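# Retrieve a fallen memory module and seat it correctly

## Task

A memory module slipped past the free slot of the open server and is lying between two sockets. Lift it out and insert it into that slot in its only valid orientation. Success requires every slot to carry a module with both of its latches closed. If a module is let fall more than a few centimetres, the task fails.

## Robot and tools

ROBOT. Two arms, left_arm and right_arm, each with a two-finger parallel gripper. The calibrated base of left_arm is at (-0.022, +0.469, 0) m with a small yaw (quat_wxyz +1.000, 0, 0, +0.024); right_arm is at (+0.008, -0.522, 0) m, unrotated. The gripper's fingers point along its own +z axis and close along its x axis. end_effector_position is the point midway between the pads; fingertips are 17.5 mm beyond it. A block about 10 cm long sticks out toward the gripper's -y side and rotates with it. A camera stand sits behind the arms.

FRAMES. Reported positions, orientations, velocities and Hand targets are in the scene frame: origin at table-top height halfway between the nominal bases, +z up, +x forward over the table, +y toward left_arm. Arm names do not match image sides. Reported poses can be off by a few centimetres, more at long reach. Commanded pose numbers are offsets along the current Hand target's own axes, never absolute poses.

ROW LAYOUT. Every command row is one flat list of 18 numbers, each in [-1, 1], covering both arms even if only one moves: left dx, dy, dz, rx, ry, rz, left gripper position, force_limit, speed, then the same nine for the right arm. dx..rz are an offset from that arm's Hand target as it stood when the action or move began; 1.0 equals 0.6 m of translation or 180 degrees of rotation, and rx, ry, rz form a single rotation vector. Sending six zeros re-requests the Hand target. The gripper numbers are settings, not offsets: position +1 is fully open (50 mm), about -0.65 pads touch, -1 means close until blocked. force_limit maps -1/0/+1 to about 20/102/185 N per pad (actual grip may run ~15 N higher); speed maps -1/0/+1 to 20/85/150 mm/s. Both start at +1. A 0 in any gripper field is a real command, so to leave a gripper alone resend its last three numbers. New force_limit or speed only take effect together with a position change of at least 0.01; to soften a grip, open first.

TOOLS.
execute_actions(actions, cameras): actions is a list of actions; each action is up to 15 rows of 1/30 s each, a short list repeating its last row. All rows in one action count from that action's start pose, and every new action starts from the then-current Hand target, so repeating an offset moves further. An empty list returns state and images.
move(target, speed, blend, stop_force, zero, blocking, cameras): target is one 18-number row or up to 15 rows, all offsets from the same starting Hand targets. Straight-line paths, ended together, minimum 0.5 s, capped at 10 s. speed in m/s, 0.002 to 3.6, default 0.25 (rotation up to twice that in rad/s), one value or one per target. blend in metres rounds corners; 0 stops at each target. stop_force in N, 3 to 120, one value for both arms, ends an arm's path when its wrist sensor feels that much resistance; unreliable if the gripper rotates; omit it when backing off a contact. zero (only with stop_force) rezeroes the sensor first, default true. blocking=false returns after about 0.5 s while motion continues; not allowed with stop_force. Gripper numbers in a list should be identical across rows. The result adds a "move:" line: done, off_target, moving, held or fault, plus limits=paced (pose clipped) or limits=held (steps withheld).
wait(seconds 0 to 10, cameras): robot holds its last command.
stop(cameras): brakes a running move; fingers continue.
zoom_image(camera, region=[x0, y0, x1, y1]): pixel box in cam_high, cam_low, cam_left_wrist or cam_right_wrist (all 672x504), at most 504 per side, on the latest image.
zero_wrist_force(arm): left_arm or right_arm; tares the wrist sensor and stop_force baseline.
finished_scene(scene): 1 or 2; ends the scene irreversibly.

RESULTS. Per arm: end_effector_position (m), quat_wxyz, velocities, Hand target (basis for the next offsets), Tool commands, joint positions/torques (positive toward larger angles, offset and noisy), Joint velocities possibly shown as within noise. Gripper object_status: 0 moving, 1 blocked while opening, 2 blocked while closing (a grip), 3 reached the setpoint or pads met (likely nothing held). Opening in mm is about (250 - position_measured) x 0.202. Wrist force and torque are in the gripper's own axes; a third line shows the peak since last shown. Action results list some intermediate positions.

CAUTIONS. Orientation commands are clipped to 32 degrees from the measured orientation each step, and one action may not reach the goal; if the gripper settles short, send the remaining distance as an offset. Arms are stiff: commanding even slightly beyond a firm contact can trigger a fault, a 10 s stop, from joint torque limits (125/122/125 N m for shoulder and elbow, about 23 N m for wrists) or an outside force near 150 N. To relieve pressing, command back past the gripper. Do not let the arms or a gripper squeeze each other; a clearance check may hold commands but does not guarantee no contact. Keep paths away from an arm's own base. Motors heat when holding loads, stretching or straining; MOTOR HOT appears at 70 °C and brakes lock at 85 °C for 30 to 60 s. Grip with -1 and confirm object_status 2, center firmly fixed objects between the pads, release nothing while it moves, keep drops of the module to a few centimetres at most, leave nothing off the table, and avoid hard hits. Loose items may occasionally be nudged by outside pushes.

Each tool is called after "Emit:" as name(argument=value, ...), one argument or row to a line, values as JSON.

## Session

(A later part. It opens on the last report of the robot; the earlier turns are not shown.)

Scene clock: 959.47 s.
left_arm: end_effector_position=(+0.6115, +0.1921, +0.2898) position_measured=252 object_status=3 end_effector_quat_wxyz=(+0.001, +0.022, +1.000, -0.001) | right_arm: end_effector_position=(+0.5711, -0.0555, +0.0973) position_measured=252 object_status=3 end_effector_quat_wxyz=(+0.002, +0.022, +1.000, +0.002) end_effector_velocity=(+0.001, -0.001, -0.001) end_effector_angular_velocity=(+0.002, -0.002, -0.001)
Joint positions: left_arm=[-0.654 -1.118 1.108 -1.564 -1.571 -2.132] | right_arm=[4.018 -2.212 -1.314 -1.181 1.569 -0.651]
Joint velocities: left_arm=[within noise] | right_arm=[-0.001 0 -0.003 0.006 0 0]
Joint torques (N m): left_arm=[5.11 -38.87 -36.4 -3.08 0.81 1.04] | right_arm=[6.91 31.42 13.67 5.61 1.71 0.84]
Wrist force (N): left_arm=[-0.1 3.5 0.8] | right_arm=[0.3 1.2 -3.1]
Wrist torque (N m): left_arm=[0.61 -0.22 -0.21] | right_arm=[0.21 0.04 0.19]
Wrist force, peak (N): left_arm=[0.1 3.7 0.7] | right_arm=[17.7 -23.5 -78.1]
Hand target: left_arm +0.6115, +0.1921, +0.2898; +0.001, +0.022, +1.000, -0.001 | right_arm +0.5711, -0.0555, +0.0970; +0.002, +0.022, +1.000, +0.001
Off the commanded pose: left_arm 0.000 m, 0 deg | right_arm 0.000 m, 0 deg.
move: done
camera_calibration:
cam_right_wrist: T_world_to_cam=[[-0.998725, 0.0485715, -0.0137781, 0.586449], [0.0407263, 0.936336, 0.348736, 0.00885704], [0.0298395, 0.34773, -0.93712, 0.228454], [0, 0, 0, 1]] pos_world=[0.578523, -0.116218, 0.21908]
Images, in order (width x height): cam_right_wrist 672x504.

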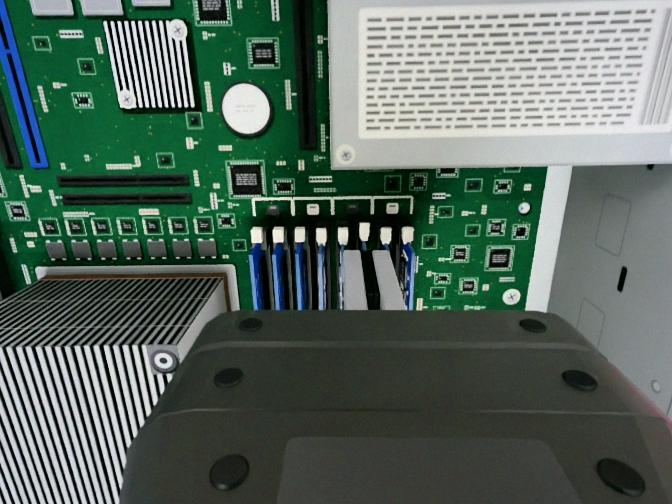

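Emit:
move(
  target=[
    [0,0,0,0,0,0,-1,-0.5,0, 0.0003,-0.005,0,0,0,0,-1,-0.5,0],
    [0,0,0,0,0,0,-1,-0.5,0, 0.0003,-0.005,0.02,0,0,0,-1,-0.5,0],
  ],
  speed=0.06,
  cameras=["cam_right_wrist"],
)

Emit:
zoom_image(
  camera="cam_right_wrist",
  region=[310, 190, 430, 310],
)

Scene clock: 971.40 s.
left_arm: end_effector_position=(+0.6115, +0.1921, +0.2898) position_measured=252 object_status=3 end_effector_quat_wxyz=(+0.001, +0.022, +1.000, -0.001) | right_arm: end_effector_position=(+0.5708, -0.0585, +0.0847) position_measured=252 object_status=3 end_effector_quat_wxyz=(+0.002, +0.022, +1.000, +0.001)
Joint positions: left_arm=[-0.654 -1.118 1.108 -1.564 -1.571 -2.132] | right_arm=[4.015 -2.219 -1.336 -1.152 1.569 -0.653]
Joint torques (N m): left_arm=[4.34 -39.19 -36.69 -3.24 0.82 1.18] | right_arm=[-4.2 65.14 31.73 0.19 1.6 -0.48]
Wrist force (N): left_arm=[0.0 3.6 0.8] | right_arm=[0.5 1.0 -3.2]
Wrist torque (N m): left_arm=[0.63 -0.25 -0.21] | right_arm=[0.18 0.00 0.19]
Wrist force, peak (N): left_arm=[0.1 3.8 0.9] | right_arm=[0.1 1.0 -5.1]
Hand target: left_arm +0.6115, +0.1921, +0.2898; +0.001, +0.022, +1.000, -0.001 | right_arm +0.5708, -0.0585, +0.0850; +0.002, +0.022, +1.000, +0.001
Off the commanded pose: left_arm 0.000 m, 0 deg | right_arm 0.000 m, 0 deg.
move: done
camera_calibration:
cam_right_wrist: T_world_to_cam=[[-0.998732, 0.0485185, -0.0133948, 0.586043], [0.0408262, 0.936524, 0.348218, 0.0161413], [0.0294395, 0.347229, -0.937318, 0.217909], [0, 0, 0, 1]] pos_world=[0.578226, -0.119215, 0.206479]
Images, in order (width x height): cam_right_wrist 672x504.

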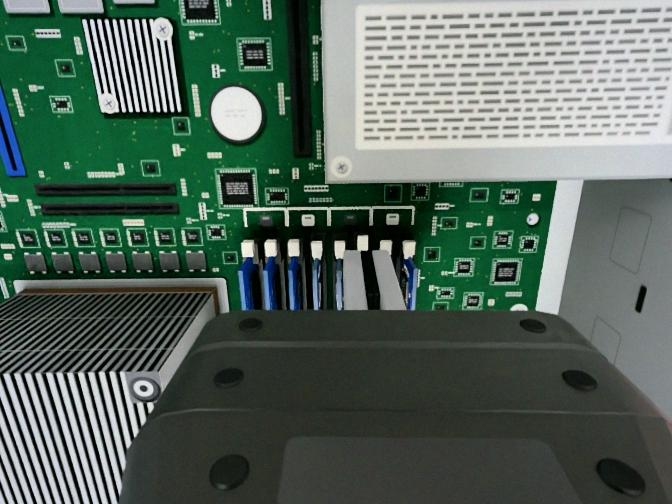

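Scaled by 4.200 from the camera's 672x504 image, which has a finer 960x720 frame.

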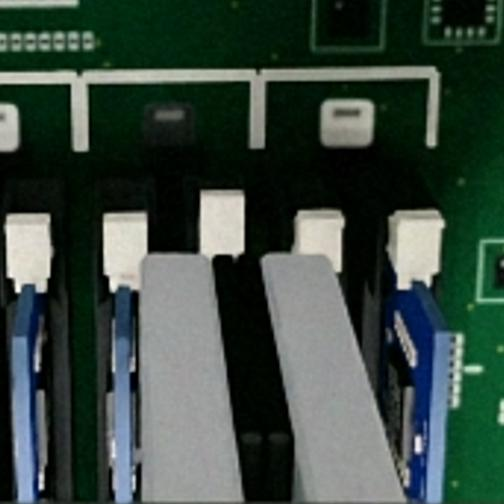

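Emit:
move(
  target=[0,0,0,0,0,0,-1,-0.5,0, 0,0,0.042,0,0,0,-1,-0.5,0],
  speed=0.015,
  stop_force=85,
)

Emit:
move(
  target=[0,0,0,0,0,0,-1,-0.5,0, 0,0,-0.035,0,0,0,-1,-0.5,0],
  speed=0.08,
  cameras=["cam_right_wrist"],
)

Emit:
zoom_image(
  camera="cam_right_wrist",
  region=[330, 190, 430, 290],
)

Scene clock: 991.97 s.
left_arm: end_effector_position=(+0.6115, +0.1921, +0.2898) position_measured=252 object_status=3 end_effector_quat_wxyz=(+0.001, +0.022, +1.000, -0.001) | right_arm: end_effector_position=(+0.5708, -0.0584, +0.0696) position_measured=252 object_status=3 end_effector_quat_wxyz=(+0.002, +0.022, +1.000, +0.001)
Joint positions: left_arm=[-0.654 -1.118 1.108 -1.564 -1.571 -2.132] | right_arm=[4.015 -2.235 -1.352 -1.12 1.569 -0.653]
Joint torques (N m): left_arm=[4.73 -39.3 -36.92 -3.59 0.75 1.04] | right_arm=[-4.47 8.14 5.4 0.29 -0.63 -0.68]
Wrist force (N): left_arm=[0.2 3.1 0.8] | right_arm=[24.0 -21.0 -83.5]
Wrist torque (N m): left_arm=[0.56 -0.27 -0.22] | right_arm=[-0.27 0.40 -0.03]
Wrist force, peak (N): left_arm=[-0.1 4.0 0.9] | right_arm=[31.6 -30.0 -95.1]
Hand target: left_arm +0.6115, +0.1921, +0.2898; +0.001, +0.022, +1.000, -0.001 | right_arm +0.5708, -0.0584, +0.0696; +0.002, +0.022, +1.000, +0.001 (not the last commanded pose)
Off the commanded pose: left_arm 0.000 m, 0 deg | right_arm 0.010 m, 0 deg.
move: contact (right_arm)

Scene clock: 992.70 s.
left_arm: end_effector_position=(+0.6115, +0.1921, +0.2898) position_measured=252 object_status=3 end_effector_quat_wxyz=(+0.001, +0.022, +1.000, -0.001) | right_arm: end_effector_position=(+0.5708, -0.0584, +0.0909) position_measured=252 object_status=3 end_effector_quat_wxyz=(+0.002, +0.022, +1.000, +0.002) end_effector_velocity=(+0.001, +0.001, +0.000) end_effector_angular_velocity=(+0.006, -0.005, +0.000)
Joint positions: left_arm=[-0.654 -1.118 1.108 -1.564 -1.571 -2.132] | right_arm=[4.015 -2.213 -1.33 -1.164 1.569 -0.653]
Joint velocities: left_arm=[within noise] | right_arm=[0 -0.001 -0.002 0.01 0 0]
Joint torques (N m): left_arm=[4.63 -39.62 -37.15 -3.58 0.85 1.14] | right_arm=[3.34 31.47 13.62 5.28 -0.67 1.1]
Wrist force (N): left_arm=[0.1 3.4 0.5] | right_arm=[1.4 2.6 -3.2]
Wrist torque (N m): left_arm=[0.61 -0.26 -0.21] | right_arm=[0.45 -0.14 0.19]
Wrist force, peak (N): left_arm=[0.2 3.7 0.8] | right_arm=[23.8 -21.4 -83.4]
Hand target: left_arm +0.6115, +0.1921, +0.2898; +0.001, +0.022, +1.000, -0.001 | right_arm +0.5708, -0.0585, +0.0906; +0.002, +0.022, +1.000, +0.001
Off the commanded pose: left_arm 0.000 m, 0 deg | right_arm 0.000 m, 0 deg.
move: done
camera_calibration:
cam_right_wrist: T_world_to_cam=[[-0.998725, 0.0485715, -0.0137781, 0.586207], [0.0407263, 0.936336, 0.348736, 0.0139102], [0.0298395, 0.34773, -0.93712, 0.223508], [0, 0, 0, 1]] pos_world=[0.578223, -0.119218, 0.21268]
Images, in order (width x height): cam_right_wrist 672x504.

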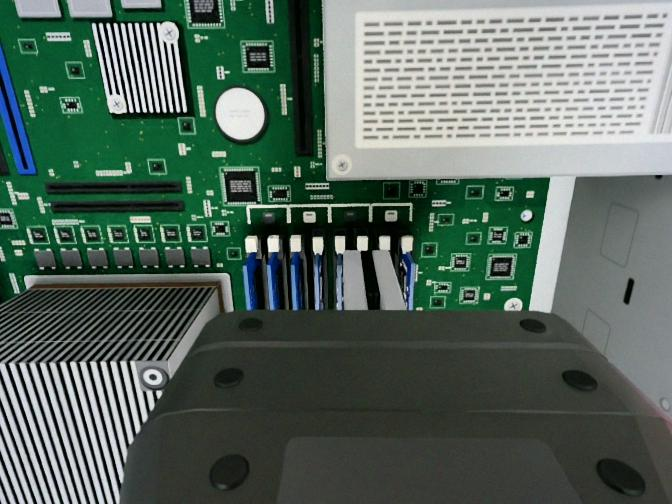

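Scaled by 5.040 from the camera's 672x504 image, which has a finer 960x720 frame.

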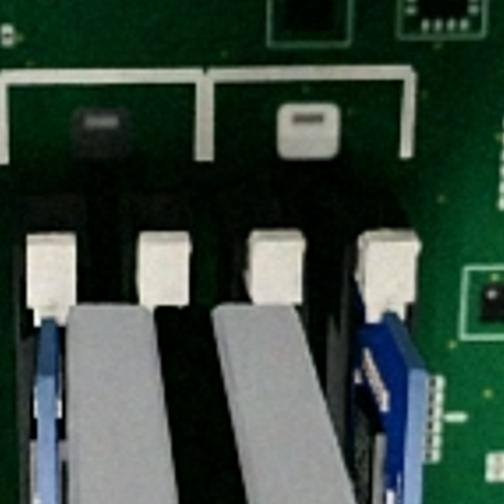

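Emit:
move(
  target=[
    [0,0,0,0,0,0,-1,-0.5,0, 0,0,-0.17,0,0,0,-1,-0.5,0],
    [0,0,0,0,0,0,-1,-0.5,0, 0,-0.34,-0.17,0,0,0,-1,-0.5,0],
    [0.0697,-0.2193,0.1997,0,0,0,-1,-0.5,0, 0,-0.34,-0.17,0,0,0,-1,-0.5,0],
    [0.0697,-0.2193,0.3413,0,0,0,-1,-0.5,0, 0,-0.34,-0.17,0,0,0,-1,-0.5,0],
  ],
  speed=[0.2,0.2,0.2,0.1],
  blend=[0.03,0,0.02,0],
  cameras=["cam_left_wrist"],
)

Emit:
zoom_image(
  camera="cam_left_wrist",
  region=[300, 180, 420, 310],
)

Scene clock: 1009.13 s.
left_arm: end_effector_position=(+0.5643, +0.0621, +0.0851) position_measured=252 object_status=3 end_effector_quat_wxyz=(+0.001, +0.022, +1.000, -0.001) | right_arm: end_effector_position=(+0.5614, -0.2625, +0.1920) position_measured=252 object_status=3 end_effector_quat_wxyz=(+0.002, +0.022, +1.000, +0.001)
Joint positions: left_arm=[-0.843 -0.955 1.392 -2.01 -1.571 -2.321] | right_arm=[3.8 -1.861 -1.589 -1.257 1.57 -0.868]
Joint torques (N m): left_arm=[-1.53 -72.03 -35.62 -1.05 -1.22 -1.12] | right_arm=[-5.77 20.18 14.28 0.23 -2.24 -1.12]
Wrist force (N): left_arm=[0.2 3.6 0.6] | right_arm=[1.8 2.4 -2.9]
Wrist torque (N m): left_arm=[0.63 -0.28 -0.09] | right_arm=[0.42 -0.21 0.20]
Wrist force, peak (N): left_arm=[-3.8 15.6 -0.3] | right_arm=[4.6 8.4 -4.3]
Hand target: left_arm +0.5644, +0.0620, +0.0852; +0.001, +0.022, +1.000, -0.001 | right_arm +0.5614, -0.2625, +0.1920; +0.002, +0.022, +1.000, +0.001
Off the commanded pose: left_arm 0.000 m, 0 deg | right_arm 0.000 m, 0 deg.
move: done
camera_calibration:
cam_left_wrist: T_world_to_cam=[[-0.999378, 0.0345618, -0.00706297, 0.571377], [0.0295546, 0.929646, 0.367267, -0.0908248], [0.0192595, 0.36683, -0.930089, 0.173026], [0, 0, 0, 1]] pos_world=[0.570373, 0.00121584, 0.198322]
Images, in order (width x height): cam_left_wrist 672x504.

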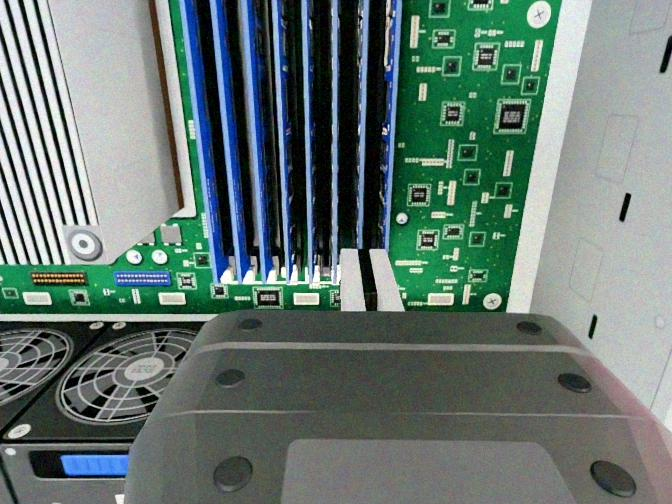

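Scaled by 3.877 from the camera's 672x504 image, which has a finer 960x720 frame.

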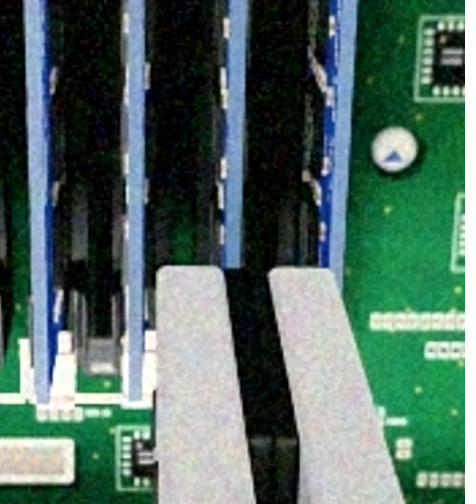

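Emit:
move(
  target=[-0.0006,0,0.038,0,0,0,-1,-0.5,0, 0,0,0,0,0,0,-1,-0.5,0],
  speed=0.015,
  stop_force=68,
)

Emit:
move(
  target=[
    [0,0,-0.035,0,0,0,-1,-0.5,0, 0,0,0,0,0,0,-1,-0.5,0],
    [0,0.045,-0.05,0,0,0,-1,-0.5,0, 0,0,0,0,0,0,-1,-0.5,0],
  ],
  speed=0.08,
  cameras=["cam_left_wrist"],
)

Emit:
zoom_image(
  camera="cam_left_wrist",
  region=[210, 160, 310, 230],
)

Emit:
zoom_image(
  camera="cam_left_wrist",
  region=[300, 160, 400, 230],
)

Scene clock: 1017.53 s.
left_arm: end_effector_position=(+0.5647, +0.0618, +0.0734) position_measured=252 object_status=3 end_effector_quat_wxyz=(+0.002, +0.022, +1.000, -0.001) | right_arm: end_effector_position=(+0.5614, -0.2625, +0.1920) position_measured=252 object_status=3 end_effector_quat_wxyz=(+0.002, +0.022, +1.000, +0.001)
Joint positions: left_arm=[-0.842 -0.943 1.403 -2.036 -1.571 -2.321] | right_arm=[3.8 -1.861 -1.589 -1.257 1.57 -0.868]
Joint torques (N m): left_arm=[4.54 -22.68 -5.81 2.24 2.17 0.57] | right_arm=[-6.7 20.55 14.89 0.18 -2.17 -1.01]
Wrist force (N): left_arm=[11.2 9.4 -56.2] | right_arm=[1.5 2.5 -3.1]
Wrist torque (N m): left_arm=[0.87 -0.09 -0.06] | right_arm=[0.42 -0.17 0.20]
Wrist force, peak (N): left_arm=[16.1 22.0 -71.4] | right_arm=[1.6 2.8 -3.3]
Hand target: left_arm +0.5647, +0.0618, +0.0734; +0.002, +0.022, +1.000, -0.001 (not the last commanded pose) | right_arm +0.5614, -0.2625, +0.1920; +0.002, +0.022, +1.000, +0.001
Off the commanded pose: left_arm 0.011 m, 0 deg | right_arm 0.000 m, 0 deg.
move: contact (left_arm)

Scene clock: 1018.77 s.
left_arm: end_effector_position=(+0.5658, +0.0890, +0.1035) position_measured=252 object_status=3 end_effector_quat_wxyz=(+0.002, +0.022, +1.000, -0.002) end_effector_velocity=(+0.000, -0.005, -0.001) end_effector_angular_velocity=(+0.000, -0.003, +0.001) | right_arm: end_effector_position=(+0.5614, -0.2625, +0.1920) position_measured=252 object_status=3 end_effector_quat_wxyz=(+0.002, +0.022, +1.000, +0.001)
Joint positions: left_arm=[-0.813 -1.005 1.422 -1.993 -1.571 -2.292] | right_arm=[3.8 -1.861 -1.589 -1.257 1.57 -0.868]
Joint velocities: left_arm=[-0.005 0.006 -0.006 -0.002 0.001 -0.006] | right_arm=[within noise]
Joint torques (N m): left_arm=[-3.84 -36.57 -36.02 -6.46 -1.29 -1.18] | right_arm=[-5.99 20.45 14.48 0.2 -2.19 -0.91]
Wrist force (N): left_arm=[-0.6 1.7 1.1] | right_arm=[1.2 2.6 -3.0]
Wrist torque (N m): left_arm=[0.37 -0.13 -0.22] | right_arm=[0.45 -0.12 0.20]
Wrist force, peak (N): left_arm=[11.0 9.3 -56.2] | right_arm=[1.5 3.0 -3.3]
Hand target: left_arm +0.5658, +0.0889, +0.1034; +0.002, +0.022, +1.000, -0.001 | right_arm +0.5614, -0.2625, +0.1920; +0.002, +0.022, +1.000, +0.001
Off the commanded pose: left_arm 0.000 m, 0 deg | right_arm 0.000 m, 0 deg.
move: done
camera_calibration:
cam_left_wrist: T_world_to_cam=[[-0.999371, 0.0345589, -0.00794635, 0.57206], [0.0292445, 0.929961, 0.366492, -0.122475], [0.0200554, 0.36603, -0.930387, 0.179807], [0, 0, 0, 1]] pos_world=[0.571676, 0.0283127, 0.216722]
Images, in order (width x height): cam_left_wrist 672x504.

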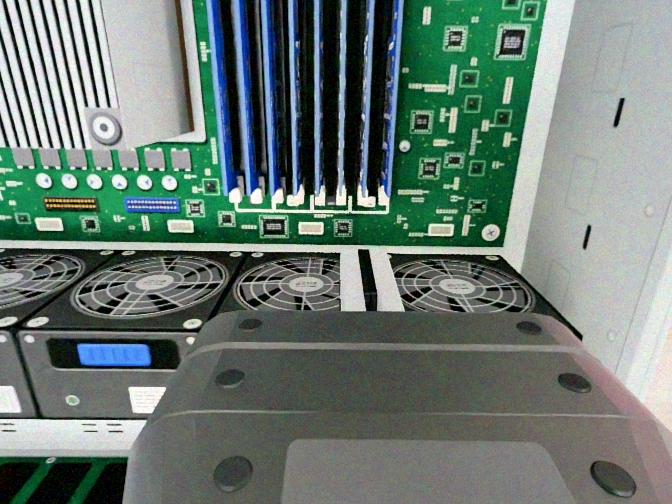

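Scaled by 5.040 from the camera's 672x504 image, which has a finer 960x720 frame.

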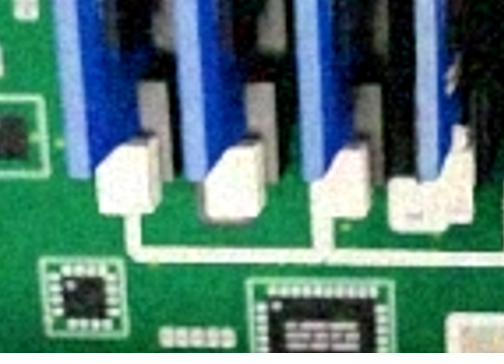

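Scaled by 5.040 from the camera's 672x504 image, which has a finer 960x720 frame.

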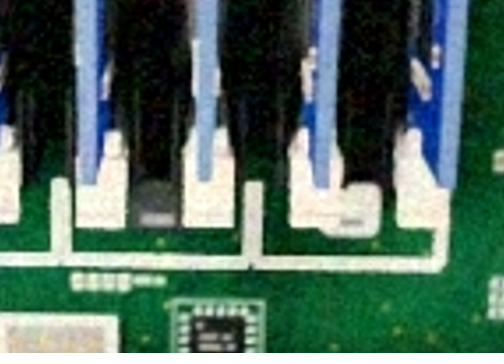

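Emit:
move(
  target=[
    [0,0,-0.08,0,0,0,-1,-0.5,0, 0,0,0,0,0,0,-1,-0.5,0],
    [0.0,-0.19,-0.08,0,0,0,-1,-0.5,0, 0,0,0,0,0,0,-1,-0.5,0],
  ],
  speed=0.2,
  blend=[0.03,0],
  cameras=["cam_left_wrist","cam_high"],
)

Emit:
zoom_image(
  camera="cam_left_wrist",
  region=[240, 120, 420, 260],
)

Emit:
zoom_image(
  camera="cam_high",
  region=[180, 230, 340, 350],
)

Scene clock: 1029.10 s.
left_arm: end_effector_position=(+0.5606, -0.0247, +0.1515) position_measured=252 object_status=3 end_effector_quat_wxyz=(+0.001, +0.022, +1.000, -0.001) | right_arm: end_effector_position=(+0.5614, -0.2625, +0.1920) position_measured=252 object_status=3 end_effector_quat_wxyz=(+0.002, +0.022, +1.000, +0.001)
Joint positions: left_arm=[-0.927 -0.889 1.1 -1.786 -1.57 -2.405] | right_arm=[3.8 -1.861 -1.589 -1.257 1.57 -0.868]
Joint torques (N m): left_arm=[-3.87 -68.86 -34.91 -6.31 -0.21 -1.17] | right_arm=[-6.08 20.53 14.63 0.19 -2.17 -0.83]
Wrist force (N): left_arm=[-1.4 3.0 1.5] | right_arm=[1.5 2.5 -3.2]
Wrist torque (N m): left_arm=[0.55 -0.03 -0.08] | right_arm=[0.42 -0.16 0.20]
Wrist force, peak (N): left_arm=[5.1 -8.4 1.1] | right_arm=[1.5 3.0 -3.3]
Hand target: left_arm +0.5606, -0.0248, +0.1517; +0.002, +0.022, +1.000, -0.001 | right_arm +0.5614, -0.2625, +0.1920; +0.002, +0.022, +1.000, +0.001
Off the commanded pose: left_arm 0.000 m, 0 deg | right_arm 0.000 m, 0 deg.
move: done; blend cut to 0.024 m at target 1
camera_calibration:
cam_left_wrist: T_world_to_cam=[[-0.999369, 0.0346768, -0.00767755, 0.571115], [0.0294465, 0.929841, 0.366782, -0.0343243], [0.0198577, 0.366325, -0.930275, 0.266424], [0, 0, 0, 1]] pos_world=[0.566475, -0.0854861, 0.264822]
Images, in order (width x height): cam_high 672x504, cam_left_wrist 672x504.

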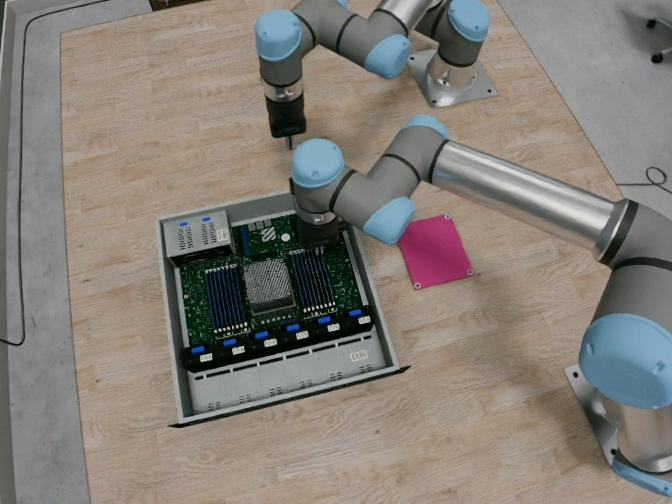

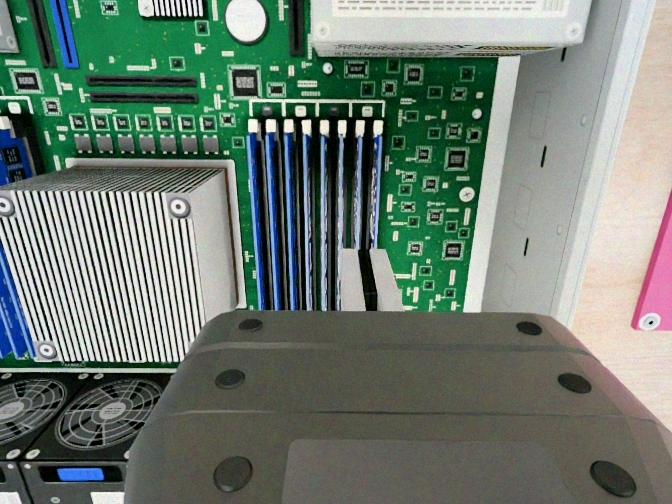

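Scaled by 2.800 from the camera's 672x504 image, which has a finer 960x720 frame.

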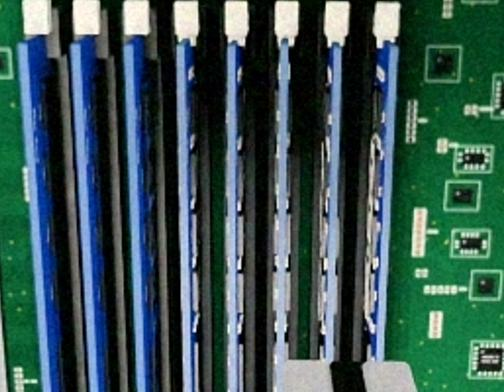

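Scaled by 3.150 from the camera's 672x504 image, which has a finer 960x720 frame.

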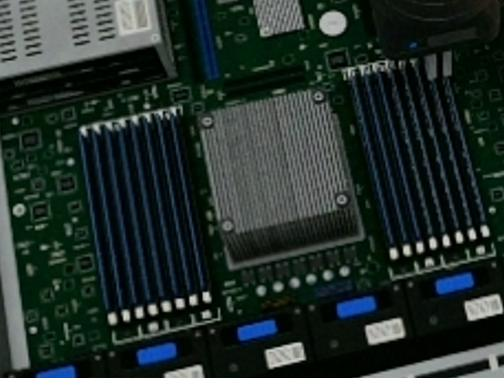

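Emit:
zoom_image(
  camera="cam_left_wrist",
  region=[240, 90, 400, 150],
)

Scaled by 3.150 from the camera's 672x504 image, which has a finer 960x720 frame.

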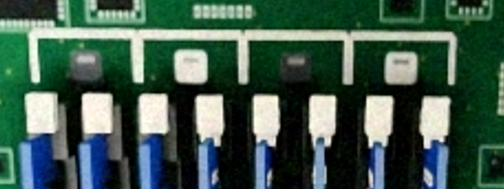

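Emit:
finished_scene(
  scene=2,
)

The scene is finished: the task was done.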